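# Swing the tap's right lever fully to the right

## Task

Turn the right-hand lever of the tap outward to the right until it reaches its stop, then leave the hand clear so nothing touches the lever at the end.

## Robot and tools

Robot: two arms. left_arm carries a left hand and stands on the +y side; right_arm carries a right hand on the -y side. Calibrated bases: left_arm at (+0.048, +0.340, 0) m, right_arm at (-0.052, -0.348, 0) m, each turned slightly about z. A two-camera stand is fixed behind the arms. Loose objects may get an occasional small shove.

Frame: the scene frame has its origin at table-top height, midway between the nominal bases. +x points out over the table, +z up, +y toward left_arm. Image left/right need not match these names. Positions print in metres and orientations as quat_wxyz, both in this frame, and may be off by a few cm.

Hand point: a point fixed to each palm, 0.05 m in front of it and 0.15 m from the wrist mount along the fingers. Its +z runs along straight fingers (which extend 0.06-0.07 m past it, their centre lines 0.06 m toward -y), +y leaves the palm, and +x crosses the palm away from the thumb on the right hand but toward the thumb on the left hand. A wrist bracket on the little-finger side juts out and can collide.

Row layout: every action row has 28 numbers, all in [-1, 1], covering both arms even if one is idle: left dx, dy, dz, rx, ry, rz; left little, ring, middle, index, thumb_bend, thumb_turn, force_limit, speed; then the same 14 for the right arm. dx..rz are an offset, not a pose: measured along scene axes from that arm's Hand target as it was when the action (or move) began, never from the previous row. 1.0 equals 0.6 m or 180 degrees; rx, ry, rz form one rotation vector turning about the Hand target position. Six zeros re-request the current Hand target. Translations longer than 1.0 get scaled down. The controller limits orientation each step to 40 degrees from the measured one.

Hand numbers are absolute targets: fingers and thumb_bend +1 straight, -1 curled; thumb_turn +1 beside the palm, -1 across in front of it. force_limit maps -1..+1 to about 0..10 N at the fingertip (0..15 N for the two thumb motors). speed rises linearly from near zero at -1 to full at +0.48 and stays full above. Hand numbers never mean 'unchanged': resend the last eight you executed for that hand, or, before any, its hand_measured six values plus hand_force_limit and hand_speed. A motor only starts when its target changes by at least 0.002.

Tools:
- execute_actions(actions, cameras): actions is a list of actions; each action is up to 15 rows, one per 1/30 s step, the final row held if fewer. cameras lists names, ["all"], or []; left out gives images only with an empty list.
- move(target, speed, blend, blocking, cameras): target is one 28-number row or up to 15 rows; all rows are offsets from the same starting Hand targets. speed is the path top speed in m/s, 0.002 to 4.3 (default 0.25), turning capped at double that in rad/s; one value or one per target. blend in m rounds corners; 0 stops at each. Paths share a 10 s cap and do not avoid obstacles. blocking=false returns after about 0.5 s while the motion continues.
- wait(seconds 0-10), stop() to brake a running move, zoom_image(camera, region [x0,y0,x1,y1], at most 504x504 px, on the newest images), show_instructions(), finished_scene(scene=1).
Cameras: cam_head_left, cam_head_right, cam_high, cam_low, cam_left_wrist, cam_right_wrist, each 672x504.

Results: per arm end_effector_position, end_effector_quat_wxyz, Hand target (last commanded pose after clipping; next offsets start here), Joint positions, Joint velocities ('within noise' when still), joint torques (include arm weight; noisy). Per hand: hand_measured, hand_stopped_by (moving, target, force, stalled, fault), hand_load_n (positive when pushed open), hand_force_limit, hand_speed. Action calls also list positions at some steps. A move adds a 'move:' line: done, off_target, moving, held or fault per arm, and limits=paced (pose clipped) or limits=held (steps withheld). done means within 10 mm and 2 degrees; neither done nor off_target says whether there is contact. MOTOR HOT warns of heating; OVER-TEMPERATURE FAULT means the arm went limp for 30-60 s or more.

Behaviour: arms often settle 1-3 cm (sometimes 5) short of the command, usually low; this is not contact. Waiting does not close the gap; resend or add the missing offset. Tiny moves may not start. A blocked arm keeps pressing; to release, command a target back past the hand point. Avoid paths near an arm's own base, which can flip the shoulder.

Avoid: fast impacts on fixed or heavy parts, hard pushes, any arm-to-arm contact (can end the scene), squeezing the other hand, excessive finger loads, and letting anything fall or leave the table. Long stretched holds or pushing at unreachable poses heat motors. Finish with the lever at its right-hand stop and the hand off it.

Each tool is called after ">>>" as a command line: name --argument value for each argument, lists and objects as JSON in quotes; but a table of rows of numbers goes row by row, as --pt "numbers of a row", without its own name.

Reference images:

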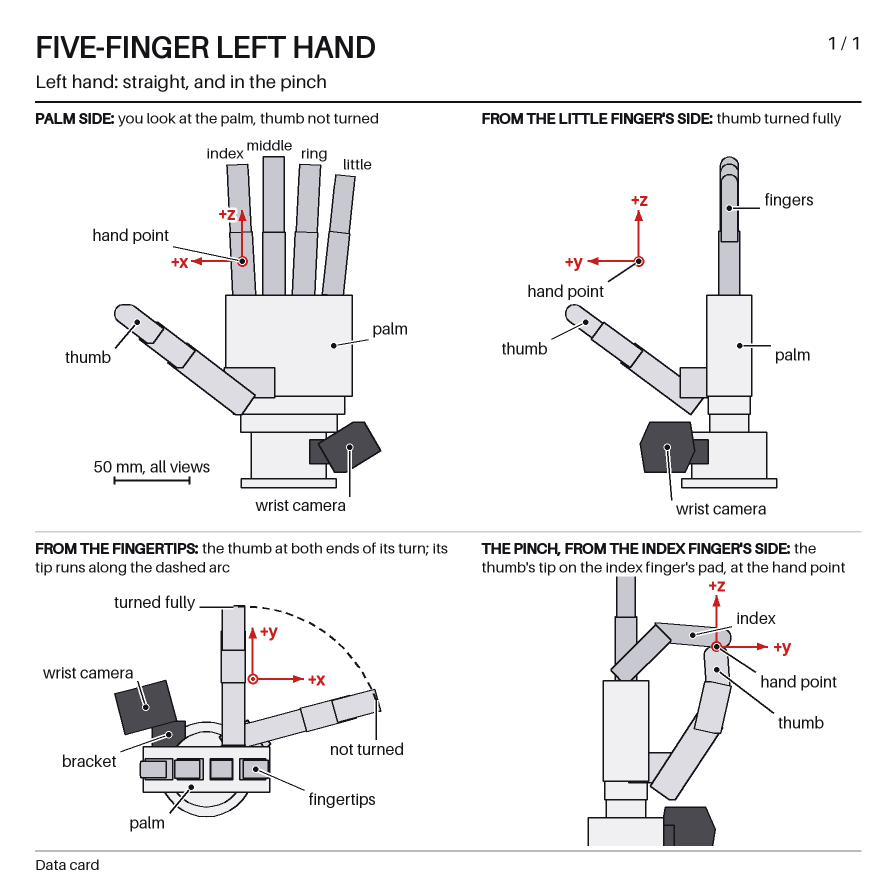

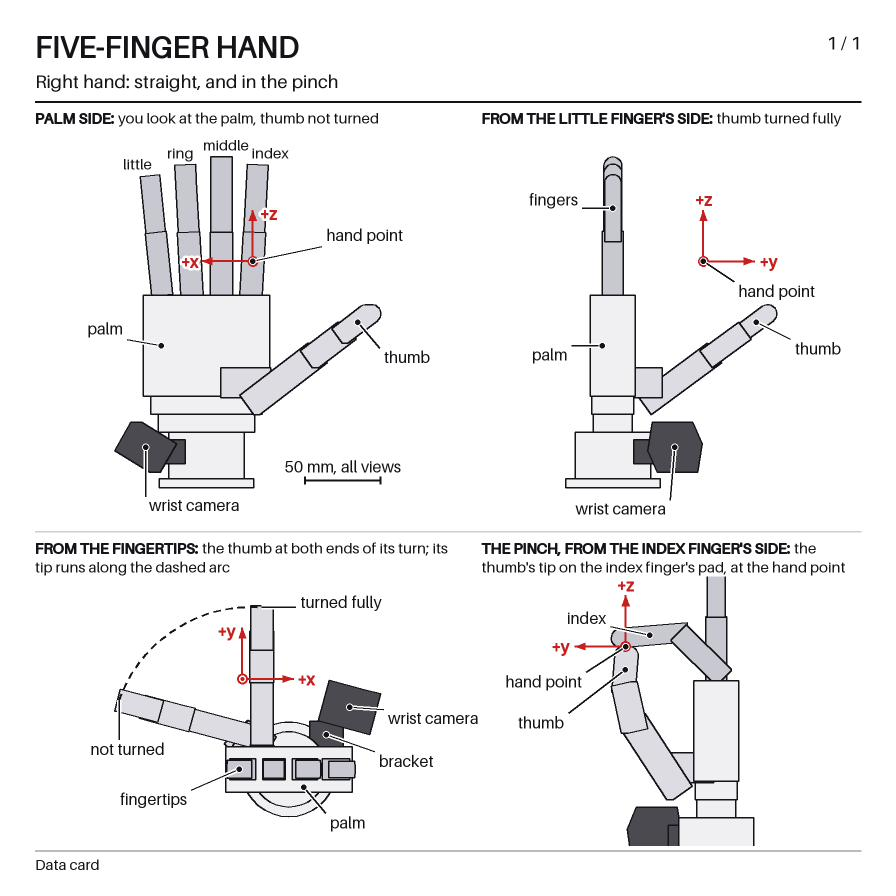

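## Session

>>> execute_actions --actions '[]'

Scene clock: 0.00 s.
left_arm: end_effector_position=(+0.0843, -0.0409, +0.2788) hand_measured=(+1.000, +1.000, +1.000, +1.000, +1.000, +1.000) hand_load_n=(+0.0, -0.5, +0.0, +0.0, +0.0, +0.0) hand_stopped_by=(target, target, target, target, target, target) hand_force_limit=0.00 hand_speed=-0.80 end_effector_quat_wxyz=(+0.036, +0.375, +0.881, -0.286) | right_arm: end_effector_position=(+0.2997, -0.4785, +0.1491) hand_measured=(+1.000, +1.000, +1.000, +1.000, +1.000, +1.000) hand_load_n=(+0.0, +0.0, +0.0, +0.0, +0.0, +0.0) hand_stopped_by=(target, target, target, target, target, target) hand_force_limit=0.00 hand_speed=-0.80 end_effector_quat_wxyz=(+0.252, -0.233, +0.779, -0.525)
Joint positions: left_arm=[-1.443 1.115 1.222 -1.135 0.226 0.884] | right_arm=[-0.175 0.753 0.36 -0.017 0.632 0.408]
Joint velocities: within noise
Joint torques (N m): no reading
Heat: left arm: hottest waist 36 °C; right arm: hottest shoulder 36 °C.
Hand target: left_arm +0.0852, -0.0473, +0.2920; +0.044, +0.375, +0.877, -0.298 | right_arm +0.3074, -0.4797, +0.1647; +0.263, -0.226, +0.774, -0.530

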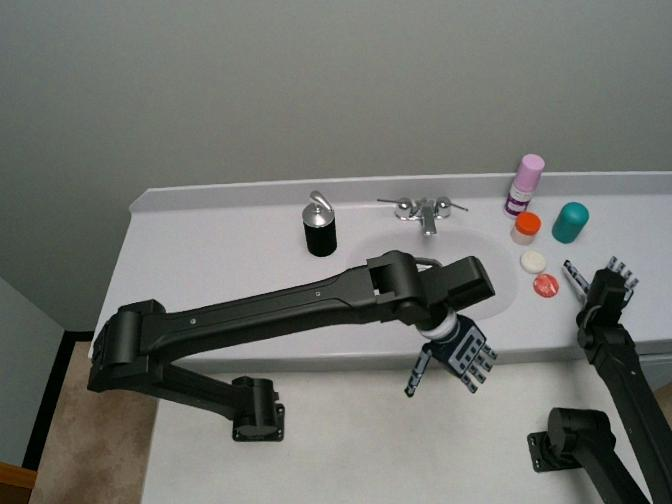

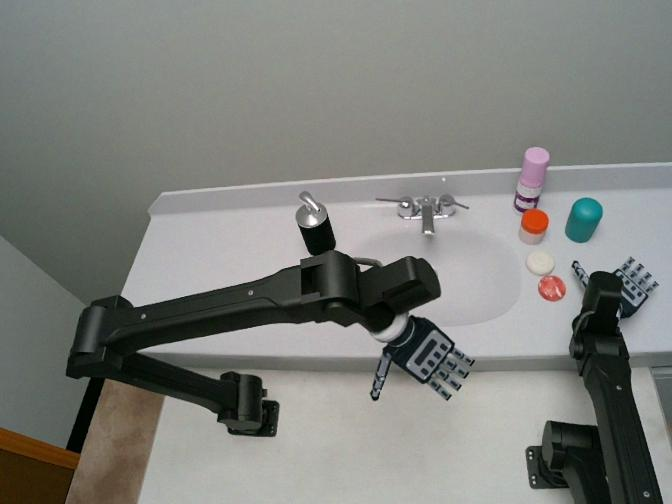

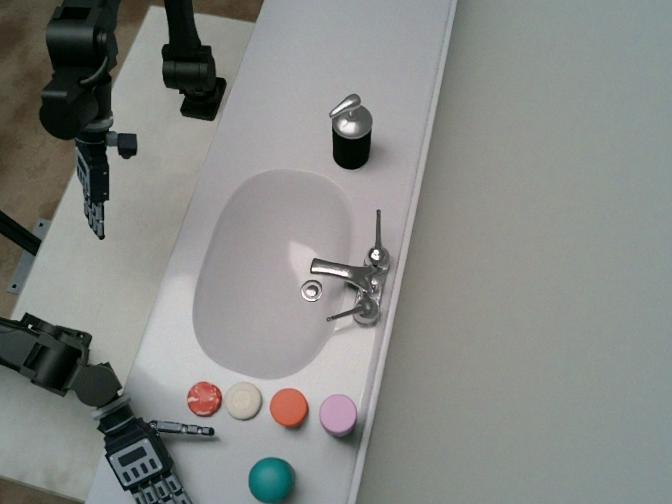

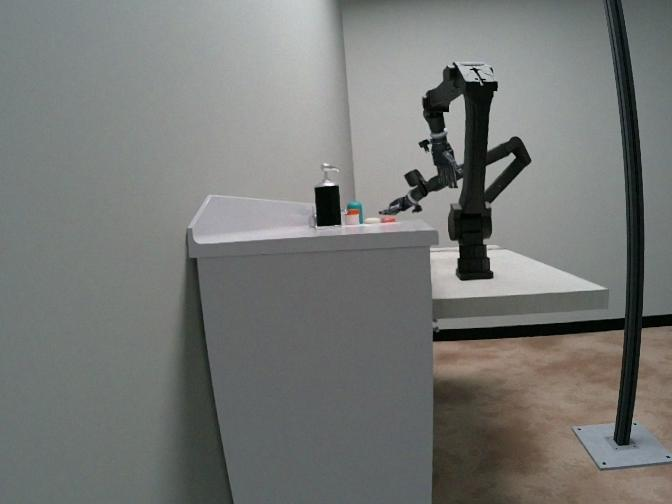

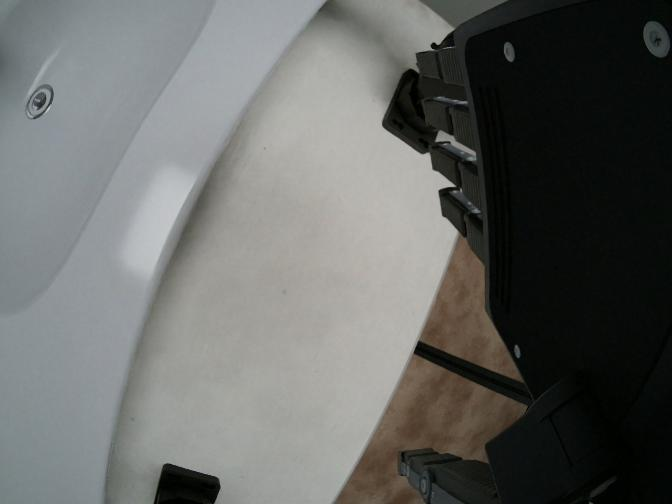

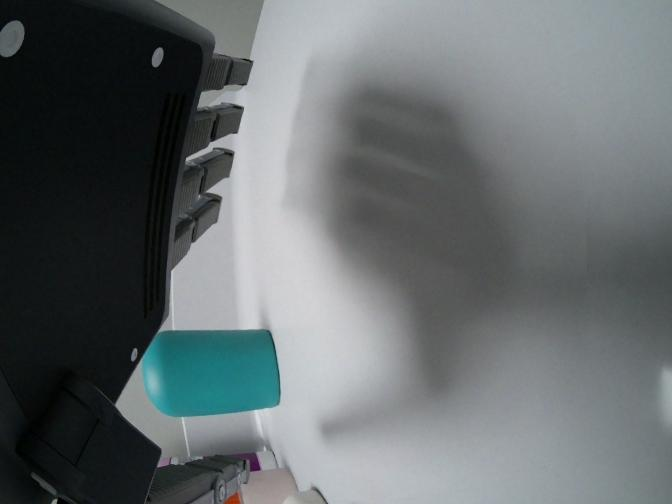

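>>> zoom_image --camera "cam_high" --region '[280, 190, 440, 350]'

>>> zoom_image --camera "cam_head_left" --region '[360, 170, 500, 270]'

>>> zoom_image --camera "cam_head_right" --region '[360, 170, 500, 270]'

Scaled by 3.150 from the camera's 672x504 image, which has a finer 960x720 frame.

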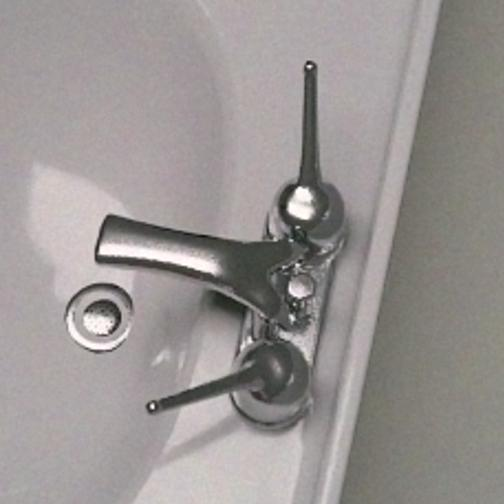

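Scaled by 3.600 from the camera's 672x504 image, which has a finer 960x720 frame.

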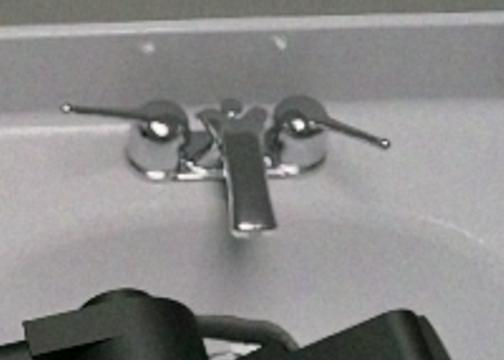

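Scaled by 3.600 from the camera's 672x504 image, which has a finer 960x720 frame.

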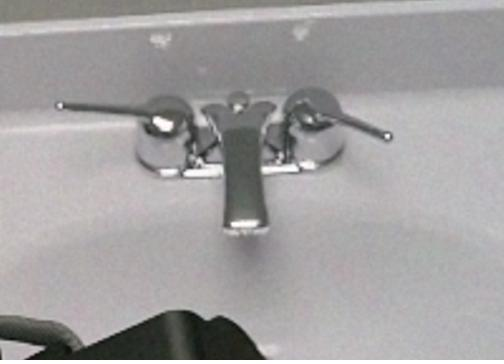

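>>> move --pt "0 0 0 0 0 0 1 1 1 1 1 1 0 -0.8 0 0 0.3 0 0 0 1 1 1 1 1 1 0 -0.8" --pt "0 0 0 0 0 0 1 1 1 1 1 1 0 -0.8 0.0 0.3 0.35 -0.0017 0.1 0.197 -1 -1 -1 1 0.5 -1 0 0" --pt "0 0 0 0 0 0 1 1 1 1 1 1 0 -0.8 0.038 0.566 0.275 -0.0035 0.199 0.394 -1 -1 -1 1 0.5 -1 0 0" --speed 0.3 --blend 0.04 --cameras '["all"]'

Scene clock: 76.17 s.
left_arm: end_effector_position=(+0.0843, -0.0409, +0.2788) hand_measured=(+1.000, +1.000, +1.000, +1.000, +1.000, +1.000) hand_load_n=(+0.0, +0.0, +0.0, +0.0, +0.0, -0.5) hand_stopped_by=(target, target, target, target, target, target) hand_force_limit=0.00 hand_speed=-0.80 end_effector_quat_wxyz=(+0.036, +0.375, +0.881, -0.286) | right_arm: end_effector_position=(+0.3214, -0.1457, +0.2971) hand_measured=(-1.000, -1.000, -1.000, +1.000, +0.500, -0.988) hand_load_n=(+0.0, +0.0, -2.0, +0.0, +4.5, +10.0) hand_stopped_by=(target, target, target, target, target, force) hand_force_limit=0.00 hand_speed=0.00 end_effector_quat_wxyz=(-0.258, +0.773, -0.550, +0.184)
Joint positions: left_arm=[-1.443 1.115 1.222 -1.135 0.226 0.884] | right_arm=[0.428 1.149 1.264 -1.044 0.068 0.089]
Joint torques (N m): left_arm=[0.03 -4.48 11.36 0.98 0.09 0.01] | right_arm=[0.85 -8.64 14.12 1.22 -0.23 -0.13]
Heat: left arm: hottest elbow 44 °C; right arm: hottest elbow 44 °C.
Hand target: left_arm +0.0852, -0.0473, +0.2920; +0.044, +0.375, +0.877, -0.298 | right_arm +0.3302, -0.1400, +0.3296; -0.281, +0.769, -0.539, +0.197
Off the commanded pose: left_arm 0.015 m, 2 deg | right_arm 0.034 m, 3 deg.
move: off_target (left_arm, right_arm); blend cut to 0 m at target 2; target 2's new numbers were sent with right_arm's hand 0.032 m and 3 deg from that target

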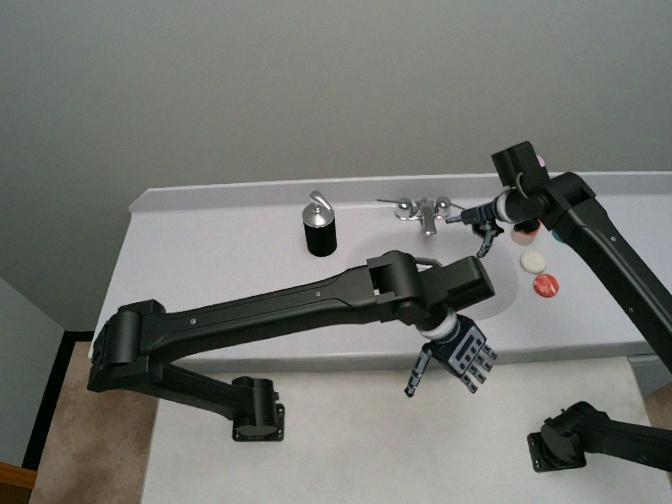

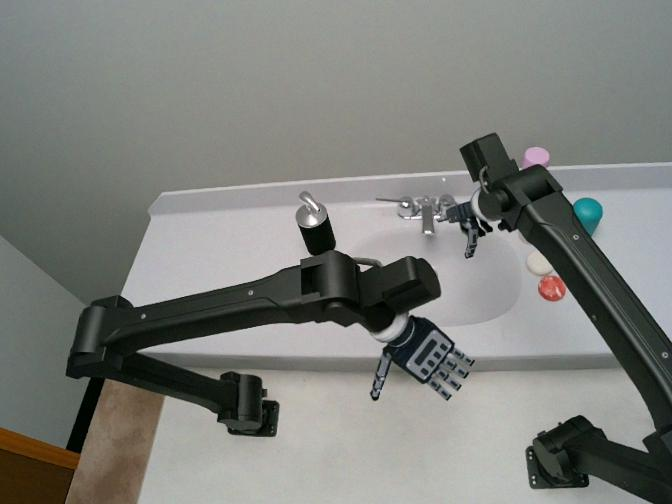

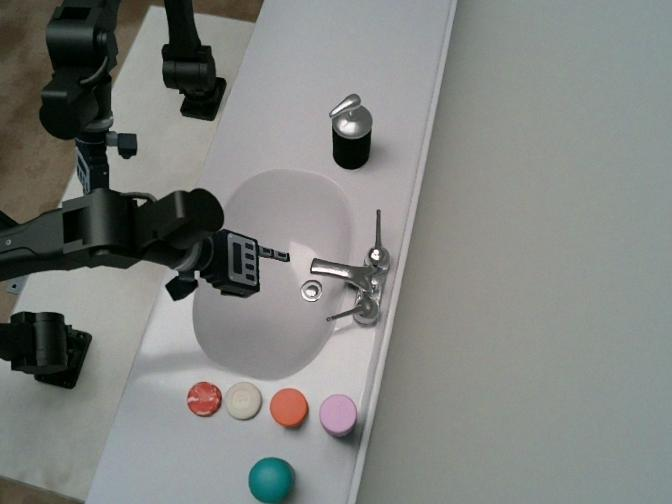

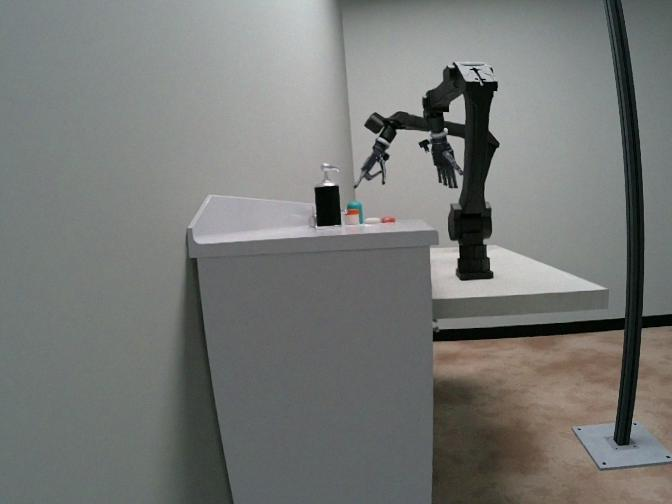

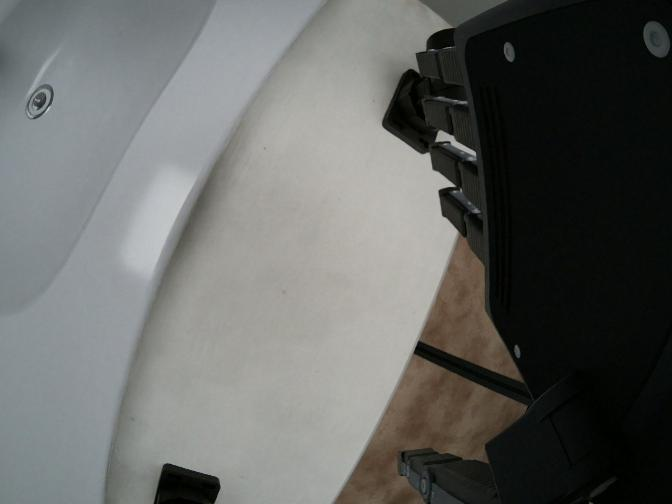

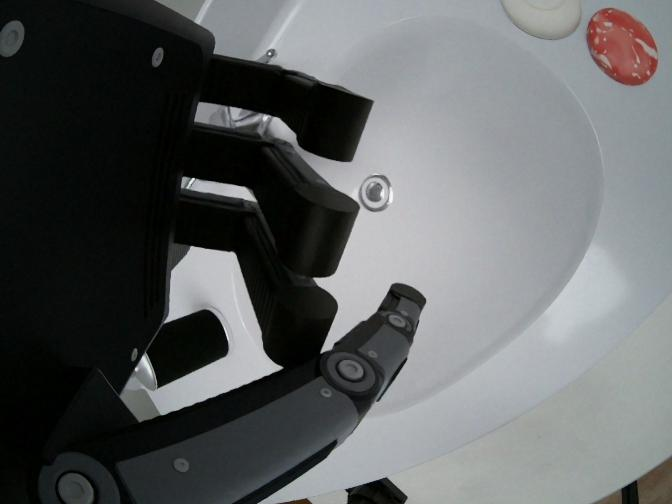

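>>> zoom_image --camera "cam_head_left" --region '[370, 160, 540, 280]'

>>> zoom_image --camera "cam_head_right" --region '[370, 160, 540, 280]'

>>> zoom_image --camera "cam_high" --region '[200, 190, 400, 350]'

>>> zoom_image --camera "cam_low" --region '[300, 100, 460, 240]'

>>> zoom_image --camera "cam_right_wrist" --region '[100, 0, 500, 300]'

Scaled by 2.965 from the camera's 672x504 image, which has a finer 960x720 frame.

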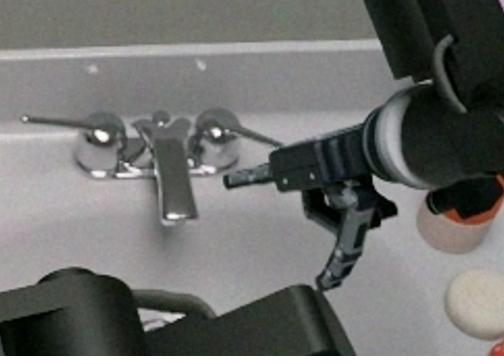

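Scaled by 2.965 from the camera's 672x504 image, which has a finer 960x720 frame.

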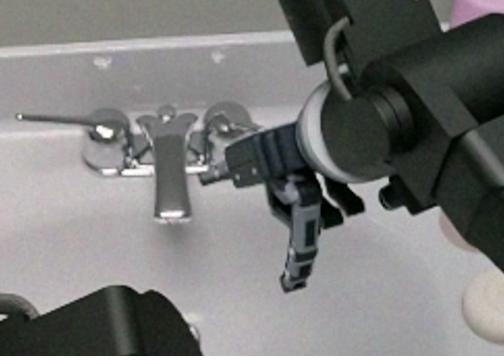

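Scaled by 2.520 from the camera's 672x504 image, which has a finer 960x720 frame.

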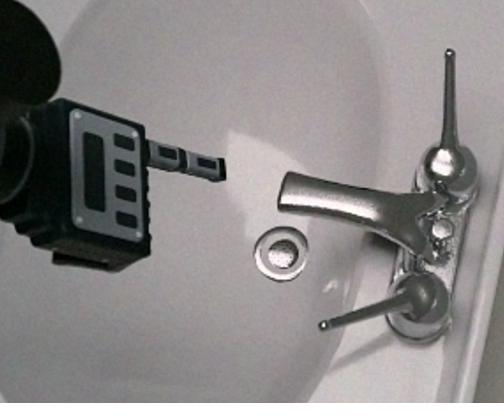

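Scaled by 3.150 from the camera's 672x504 image, which has a finer 960x720 frame.

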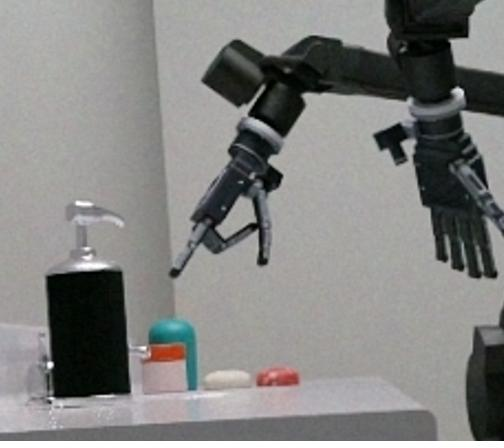

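Scaled by 1.260 from the camera's 672x504 image, which has a finer 960x720 frame.

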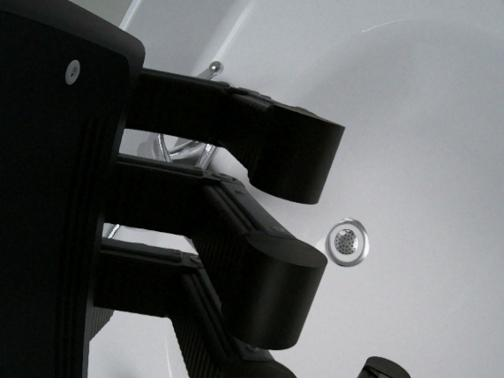

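>>> zoom_image --camera "cam_low" --region '[300, 180, 370, 240]'

Scaled by 7.200 from the camera's 672x504 image, which has a finer 960x720 frame.

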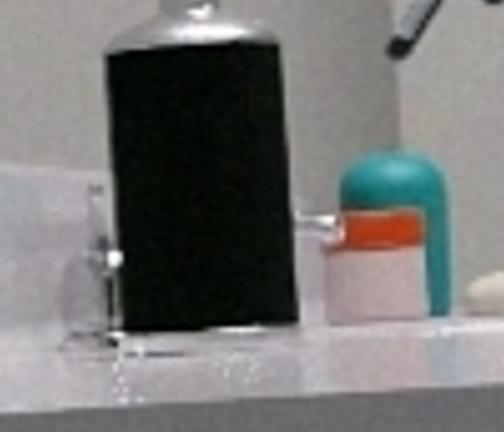

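>>> move --target '[0,0,0,0,0,0,1,1,1,1,1,1,0,-0.8,0.125,-0.062,-0.04,0,0,0,-1,-1,-1,1,0.5,-0.85,0,0]' --speed 0.2 --cameras '["cam_head_left","cam_head_right","cam_high","cam_low"]'

>>> zoom_image --camera "cam_head_left" --region '[390, 160, 510, 260]'

>>> zoom_image --camera "cam_head_right" --region '[390, 160, 510, 260]'

>>> zoom_image --camera "cam_high" --region '[260, 210, 400, 350]'

Scene clock: 150.83 s.
left_arm: end_effector_position=(+0.0843, -0.0409, +0.2788) hand_measured=(+1.000, +1.000, +1.000, +1.000, +1.000, +1.000) hand_load_n=(+0.0, -0.5, +0.0, +0.0, +0.0, -0.5) hand_stopped_by=(target, target, target, target, target, target) hand_force_limit=0.00 hand_speed=-0.80 end_effector_quat_wxyz=(+0.036, +0.375, +0.881, -0.286) | right_arm: end_effector_position=(+0.3864, -0.1833, +0.2690) hand_measured=(-1.000, -1.000, -1.000, +1.000, +0.500, -0.850) hand_load_n=(+0.0, +0.0, +0.5, +0.0, +0.5, -1.0) hand_stopped_by=(target, target, target, target, target, target) hand_force_limit=0.00 hand_speed=0.00 end_effector_quat_wxyz=(-0.248, +0.776, -0.554, +0.171)
Joint positions: left_arm=[-1.443 1.115 1.222 -1.135 0.226 0.884] | right_arm=[0.268 1.289 1.314 -0.984 -0.036 -0.035]
Joint torques (N m): left_arm=[-0.03 -4.42 11.37 0.98 0.1 0] | right_arm=[0.67 -10.87 14.08 2.1 -0.3 -0.12]
Heat: left arm: hottest elbow 48 °C; right arm: hottest elbow 56 °C.
Hand target: left_arm +0.0852, -0.0473, +0.2920; +0.044, +0.375, +0.877, -0.298 | right_arm +0.4051, -0.1773, +0.3056; -0.281, +0.769, -0.539, +0.197
Off the commanded pose: left_arm 0.015 m, 2 deg | right_arm 0.042 m, 5 deg.
move: off_target (left_arm, right_arm)
Images, in order (width x height): cam_head_left 672x504, cam_head_right 672x504, cam_high 672x504, cam_low 672x504.

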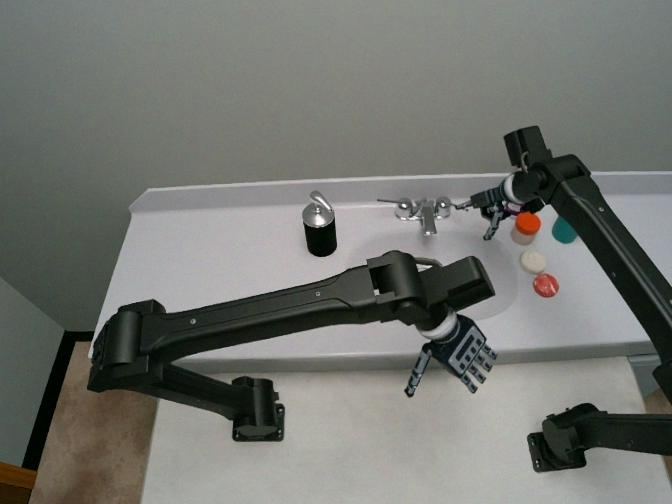

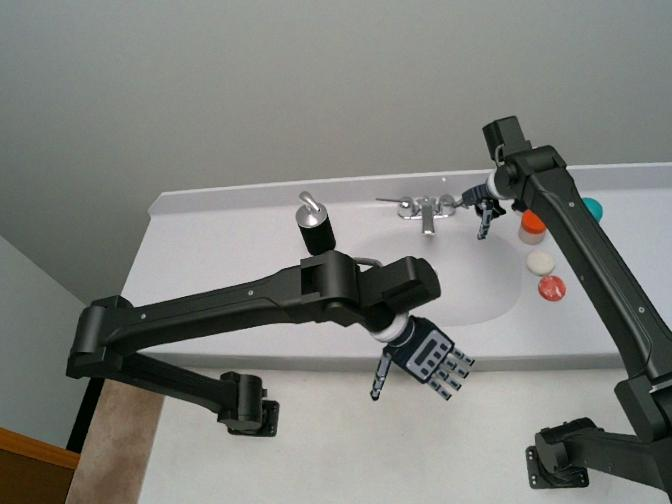

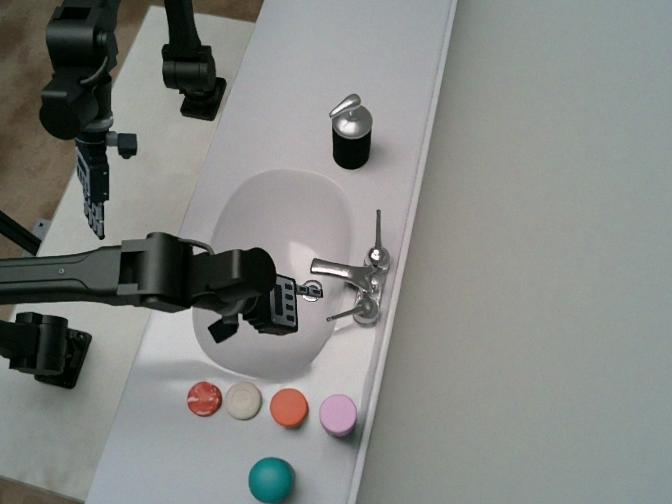

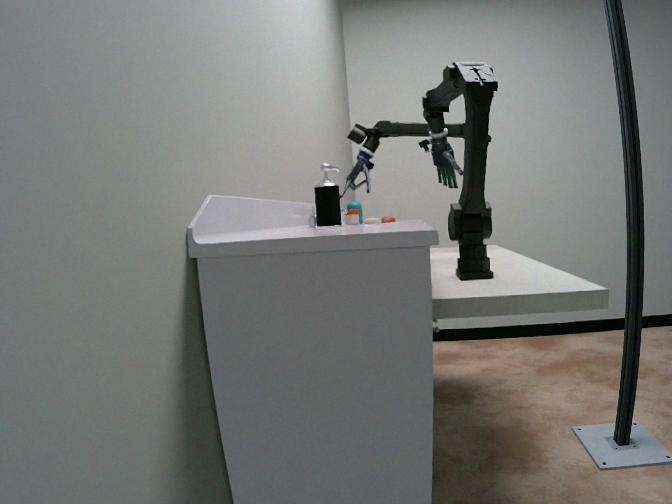

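Scaled by 4.200 from the camera's 672x504 image, which has a finer 960x720 frame.

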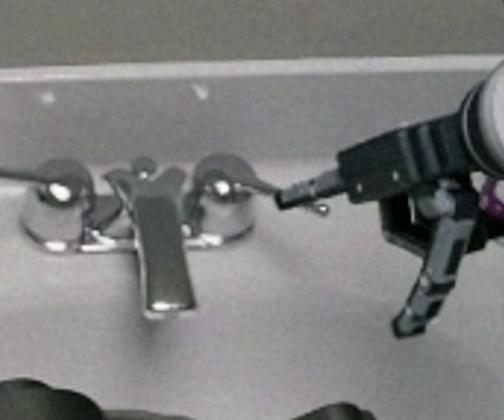

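Scaled by 4.200 from the camera's 672x504 image, which has a finer 960x720 frame.

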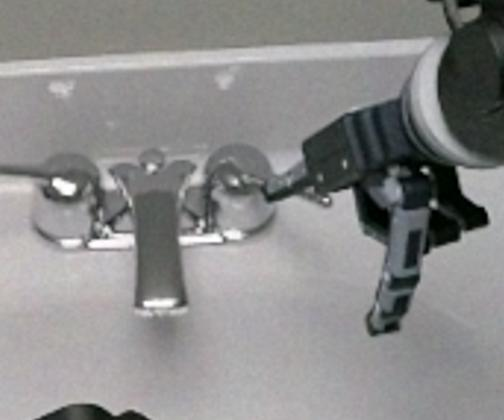

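Scaled by 3.600 from the camera's 672x504 image, which has a finer 960x720 frame.

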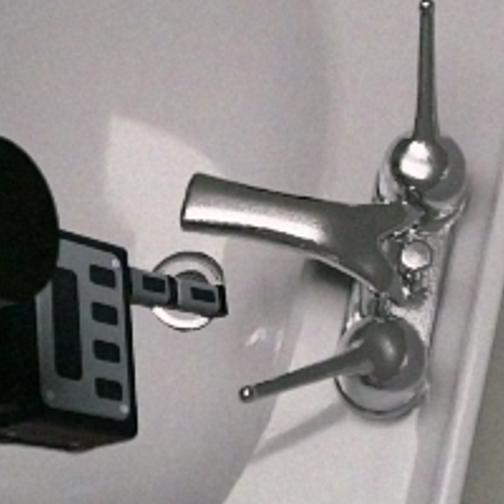

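>>> zoom_image --camera "cam_low" --region '[300, 160, 390, 240]'

Scaled by 5.600 from the camera's 672x504 image, which has a finer 960x720 frame.

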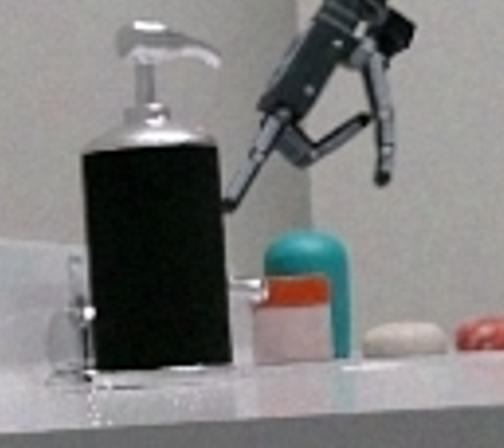

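>>> move --target '[0,0,0,0,0,0,1,1,1,1,1,1,0,-0.8,0.0,0,-0.1,0,0,0,-1,-1,-1,1,0.5,-0.85,0,0]' --speed 0.12 --cameras '["cam_head_left","cam_head_right","cam_high","cam_low","cam_right_wrist"]'

>>> zoom_image --camera "cam_head_left" --region '[390, 160, 510, 260]'

>>> zoom_image --camera "cam_head_right" --region '[390, 160, 510, 260]'

>>> zoom_image --camera "cam_high" --region '[260, 210, 400, 350]'

>>> zoom_image --camera "cam_low" --region '[300, 160, 390, 240]'

Scene clock: 191.73 s.
left_arm: end_effector_position=(+0.0843, -0.0409, +0.2788) hand_measured=(+1.000, +1.000, +1.000, +1.000, +1.000, +1.000) hand_load_n=(+0.0, +0.0, +0.0, +0.0, +0.0, +0.0) hand_stopped_by=(target, target, target, target, target, target) hand_force_limit=0.00 hand_speed=-0.80 end_effector_quat_wxyz=(+0.036, +0.375, +0.881, -0.286) | right_arm: end_effector_position=(+0.4032, -0.1783, +0.2486) hand_measured=(-1.000, -1.000, -1.000, +1.000, +0.500, -0.850) hand_load_n=(+0.0, +0.0, +0.5, +0.0, +0.5, -1.0) hand_stopped_by=(target, target, target, target, target, target) hand_force_limit=0.00 hand_speed=0.00 end_effector_quat_wxyz=(-0.278, +0.767, -0.546, +0.194)
Joint positions: left_arm=[-1.443 1.115 1.222 -1.135 0.226 0.884] | right_arm=[0.268 1.284 1.234 -0.83 -0.036 -0.036]
Joint torques (N m): left_arm=[0.03 -4.48 11.36 0.98 0.09 0] | right_arm=[0.79 -10.34 8.51 2.26 -0.3 -0.12]
Heat: left arm: hottest elbow 49 °C; right arm: hottest elbow 59 °C.
Hand target: left_arm +0.0852, -0.0473, +0.2920; +0.044, +0.375, +0.877, -0.298 | right_arm +0.4051, -0.1773, +0.2457; -0.281, +0.769, -0.539, +0.197
Off the commanded pose: left_arm 0.015 m, 2 deg | right_arm 0.004 m, 1 deg.
move: off_target (left_arm)
Images, in order (width x height): cam_head_left 672x504, cam_head_right 672x504, cam_high 672x504, cam_low 672x504, cam_right_wrist 672x504.

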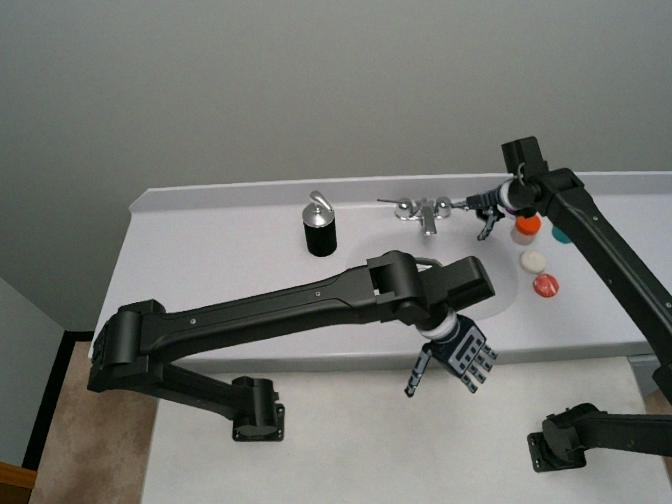

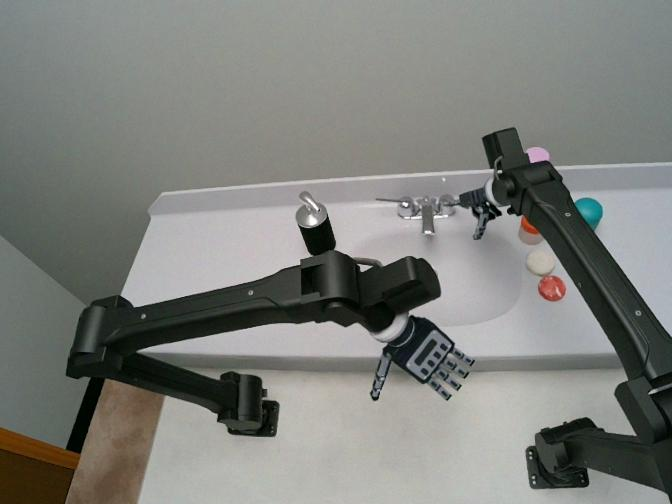

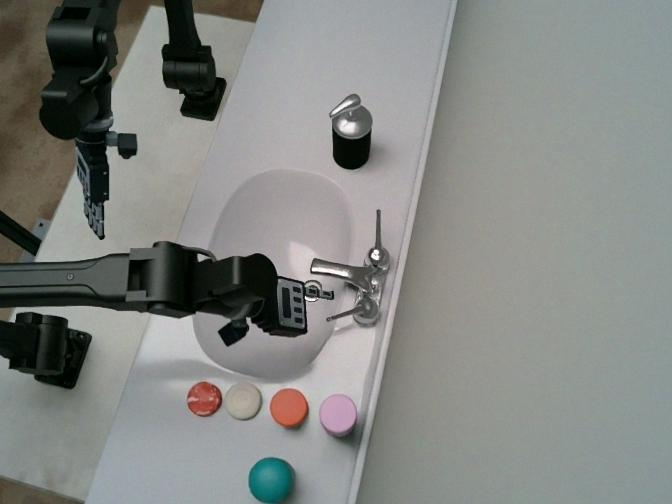

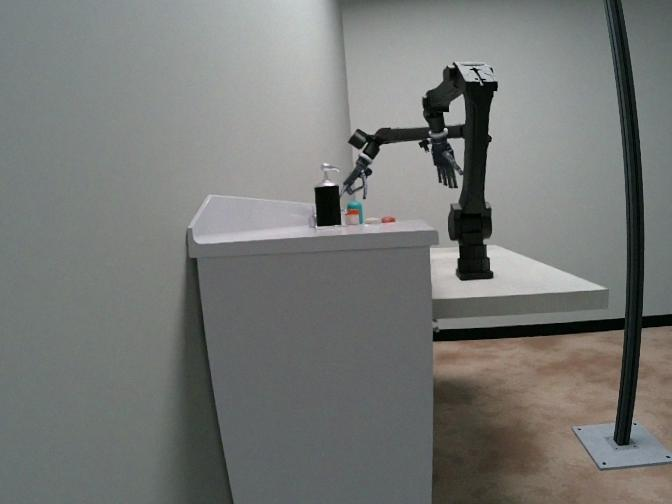

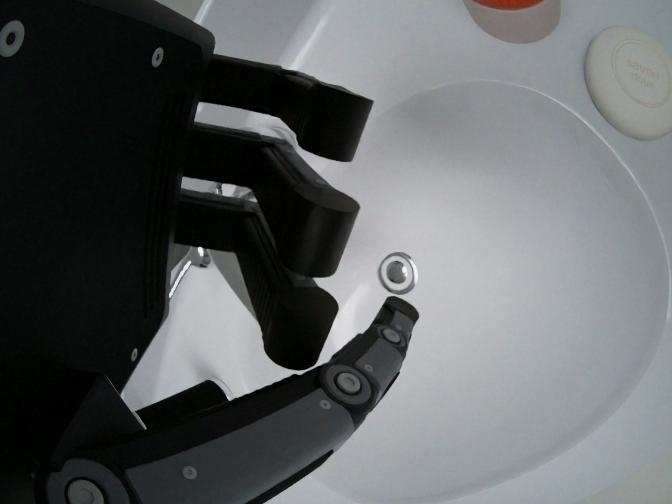

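Scaled by 4.200 from the camera's 672x504 image, which has a finer 960x720 frame.

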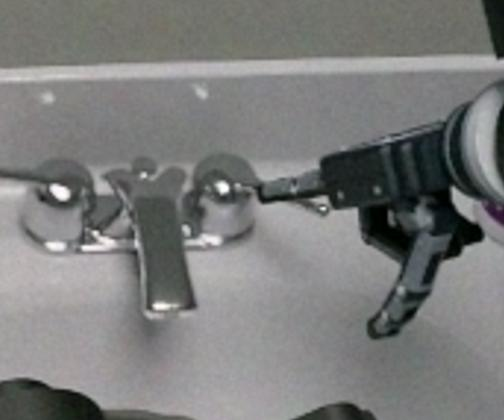

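Scaled by 4.200 from the camera's 672x504 image, which has a finer 960x720 frame.

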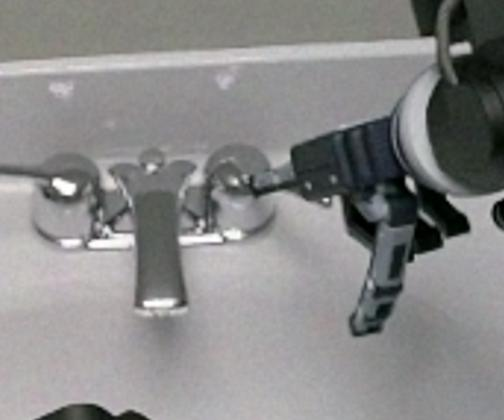

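Scaled by 3.600 from the camera's 672x504 image, which has a finer 960x720 frame.

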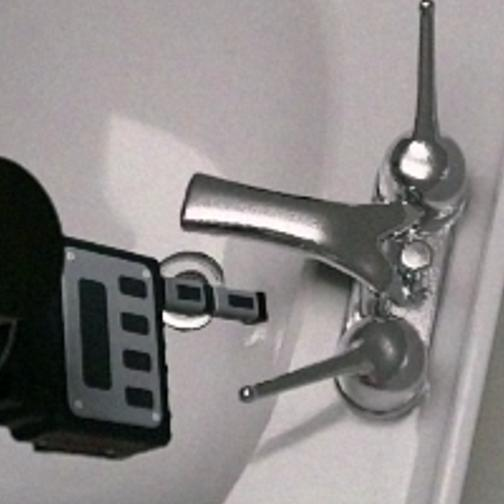

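Scaled by 5.600 from the camera's 672x504 image, which has a finer 960x720 frame.

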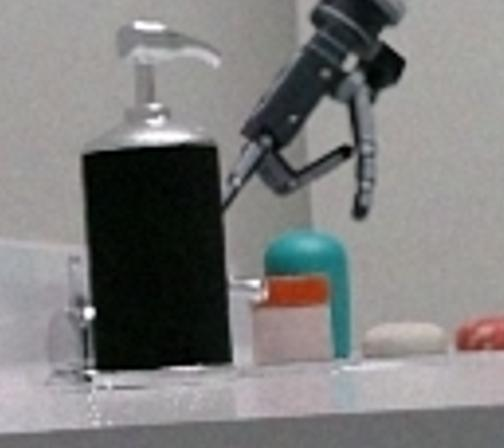

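>>> move --target '[0,0,0,0,0,0,1,1,1,1,1,1,0,-0.8,-0.01,0,-0.075,0,0,0,-1,-1,-1,1,0.5,-0.85,0,0]' --speed 0.12 --cameras '["cam_head_left","cam_head_right","cam_high","cam_low","cam_right_wrist"]'

>>> zoom_image --camera "cam_head_left" --region '[390, 160, 510, 260]'

>>> zoom_image --camera "cam_head_right" --region '[390, 160, 510, 260]'

>>> zoom_image --camera "cam_high" --region '[260, 210, 400, 350]'

>>> zoom_image --camera "cam_right_wrist" --region '[150, 100, 350, 300]'

Scene clock: 204.63 s.
left_arm: end_effector_position=(+0.0843, -0.0409, +0.2788) hand_measured=(+1.000, +1.000, +1.000, +1.000, +1.000, +1.000) hand_load_n=(+0.0, +0.0, +0.0, +0.0, +0.0, +0.0) hand_stopped_by=(target, target, target, target, target, target) hand_force_limit=0.00 hand_speed=-0.80 end_effector_quat_wxyz=(+0.036, +0.375, +0.881, -0.286) | right_arm: end_effector_position=(+0.3987, -0.1797, +0.2039) hand_measured=(-1.000, -1.000, -1.000, +1.000, +0.500, -0.850) hand_load_n=(+0.0, +0.0, +0.5, +0.0, +0.5, -1.0) hand_stopped_by=(target, target, target, target, target, target) hand_force_limit=0.00 hand_speed=0.00 end_effector_quat_wxyz=(-0.278, +0.766, -0.546, +0.194)
Joint positions: left_arm=[-1.443 1.115 1.222 -1.135 0.226 0.884] | right_arm=[0.268 1.284 1.116 -0.711 -0.036 -0.036]
Joint torques (N m): left_arm=[-0.03 -4.42 11.37 0.98 0.09 0.01] | right_arm=[1.03 -10.17 8.29 2.29 -0.19 -0.09]
Heat: left arm: hottest elbow 49 °C; right arm: hottest elbow 53 °C.
Hand target: left_arm +0.0852, -0.0473, +0.2920; +0.044, +0.375, +0.877, -0.298 | right_arm +0.3991, -0.1773, +0.2005; -0.281, +0.769, -0.539, +0.197
Off the commanded pose: left_arm 0.015 m, 2 deg | right_arm 0.004 m, 1 deg.
move: off_target (left_arm)
Images, in order (width x height): cam_head_left 672x504, cam_head_right 672x504, cam_high 672x504, cam_low 672x504, cam_right_wrist 672x504.

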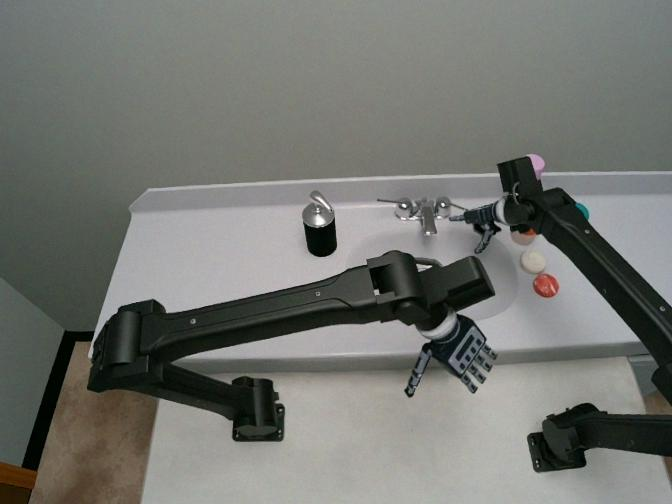

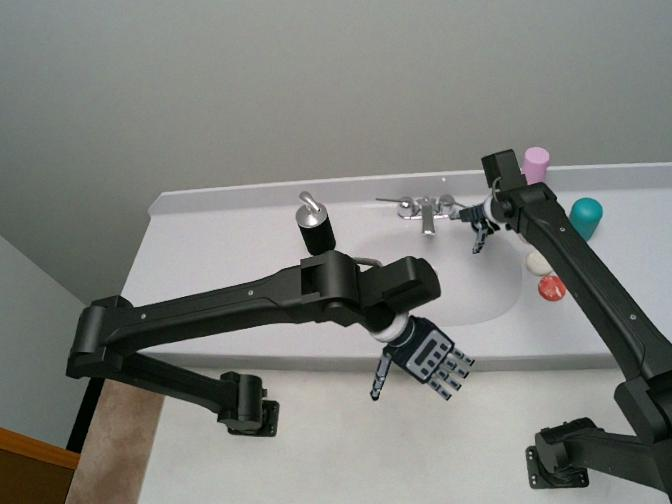

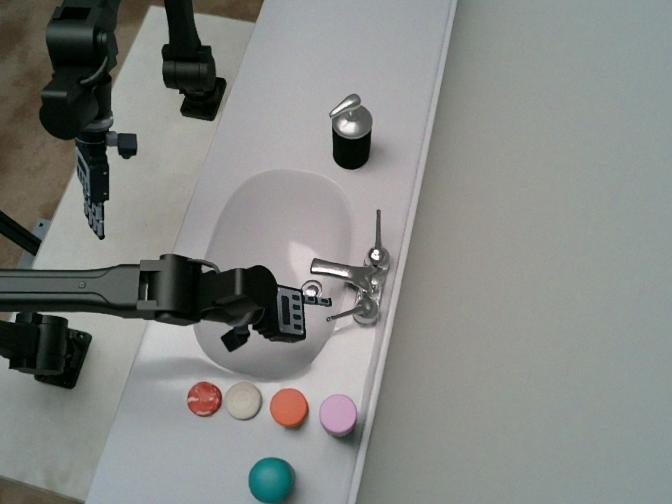

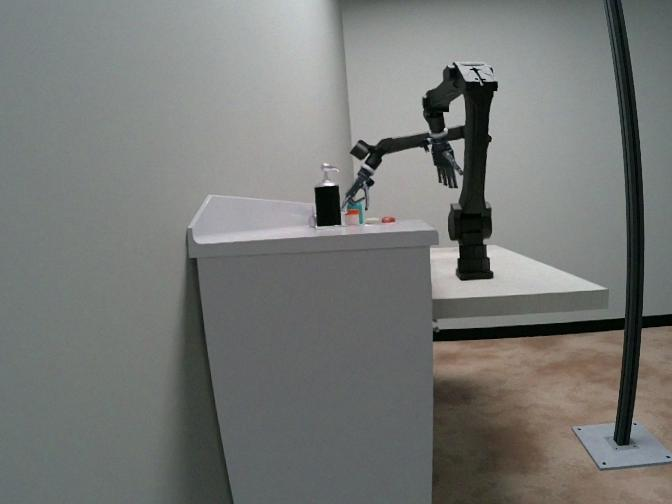

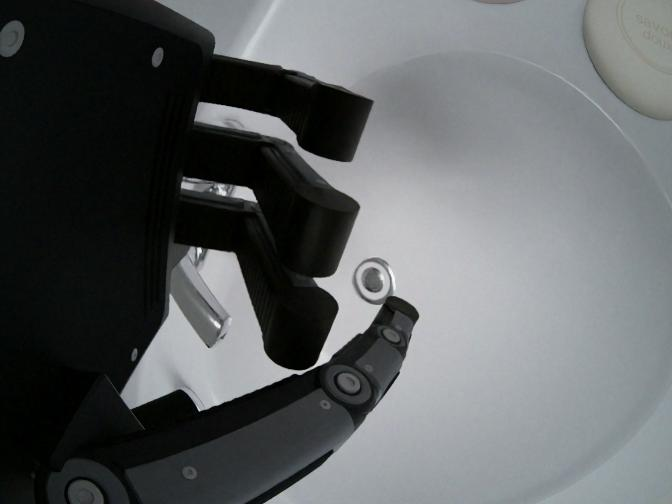

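Scaled by 4.200 from the camera's 672x504 image, which has a finer 960x720 frame.

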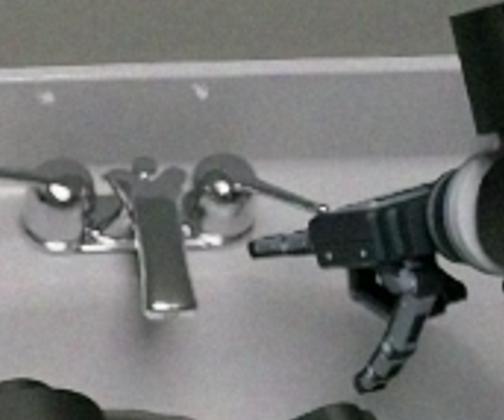

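Scaled by 4.200 from the camera's 672x504 image, which has a finer 960x720 frame.

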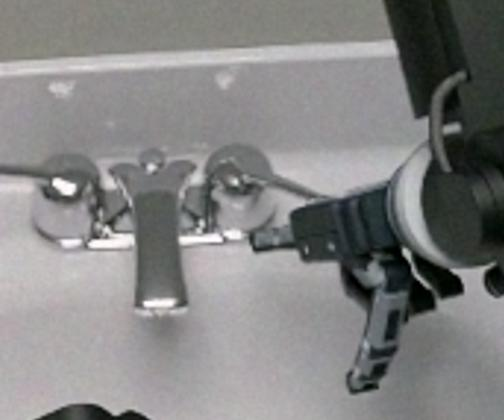

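Scaled by 3.600 from the camera's 672x504 image, which has a finer 960x720 frame.

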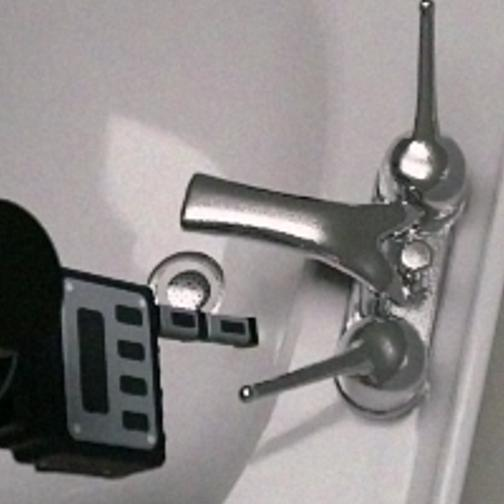

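Scaled by 2.520 from the camera's 672x504 image, which has a finer 960x720 frame.

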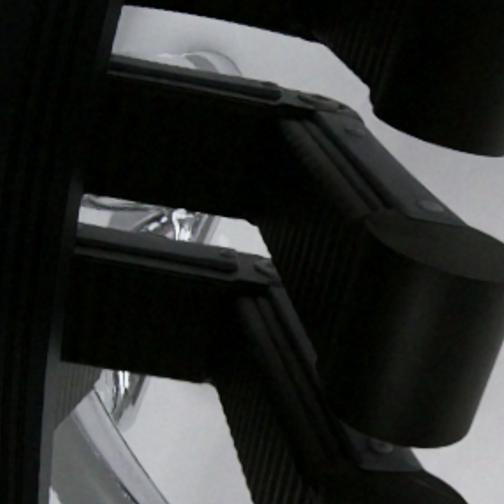

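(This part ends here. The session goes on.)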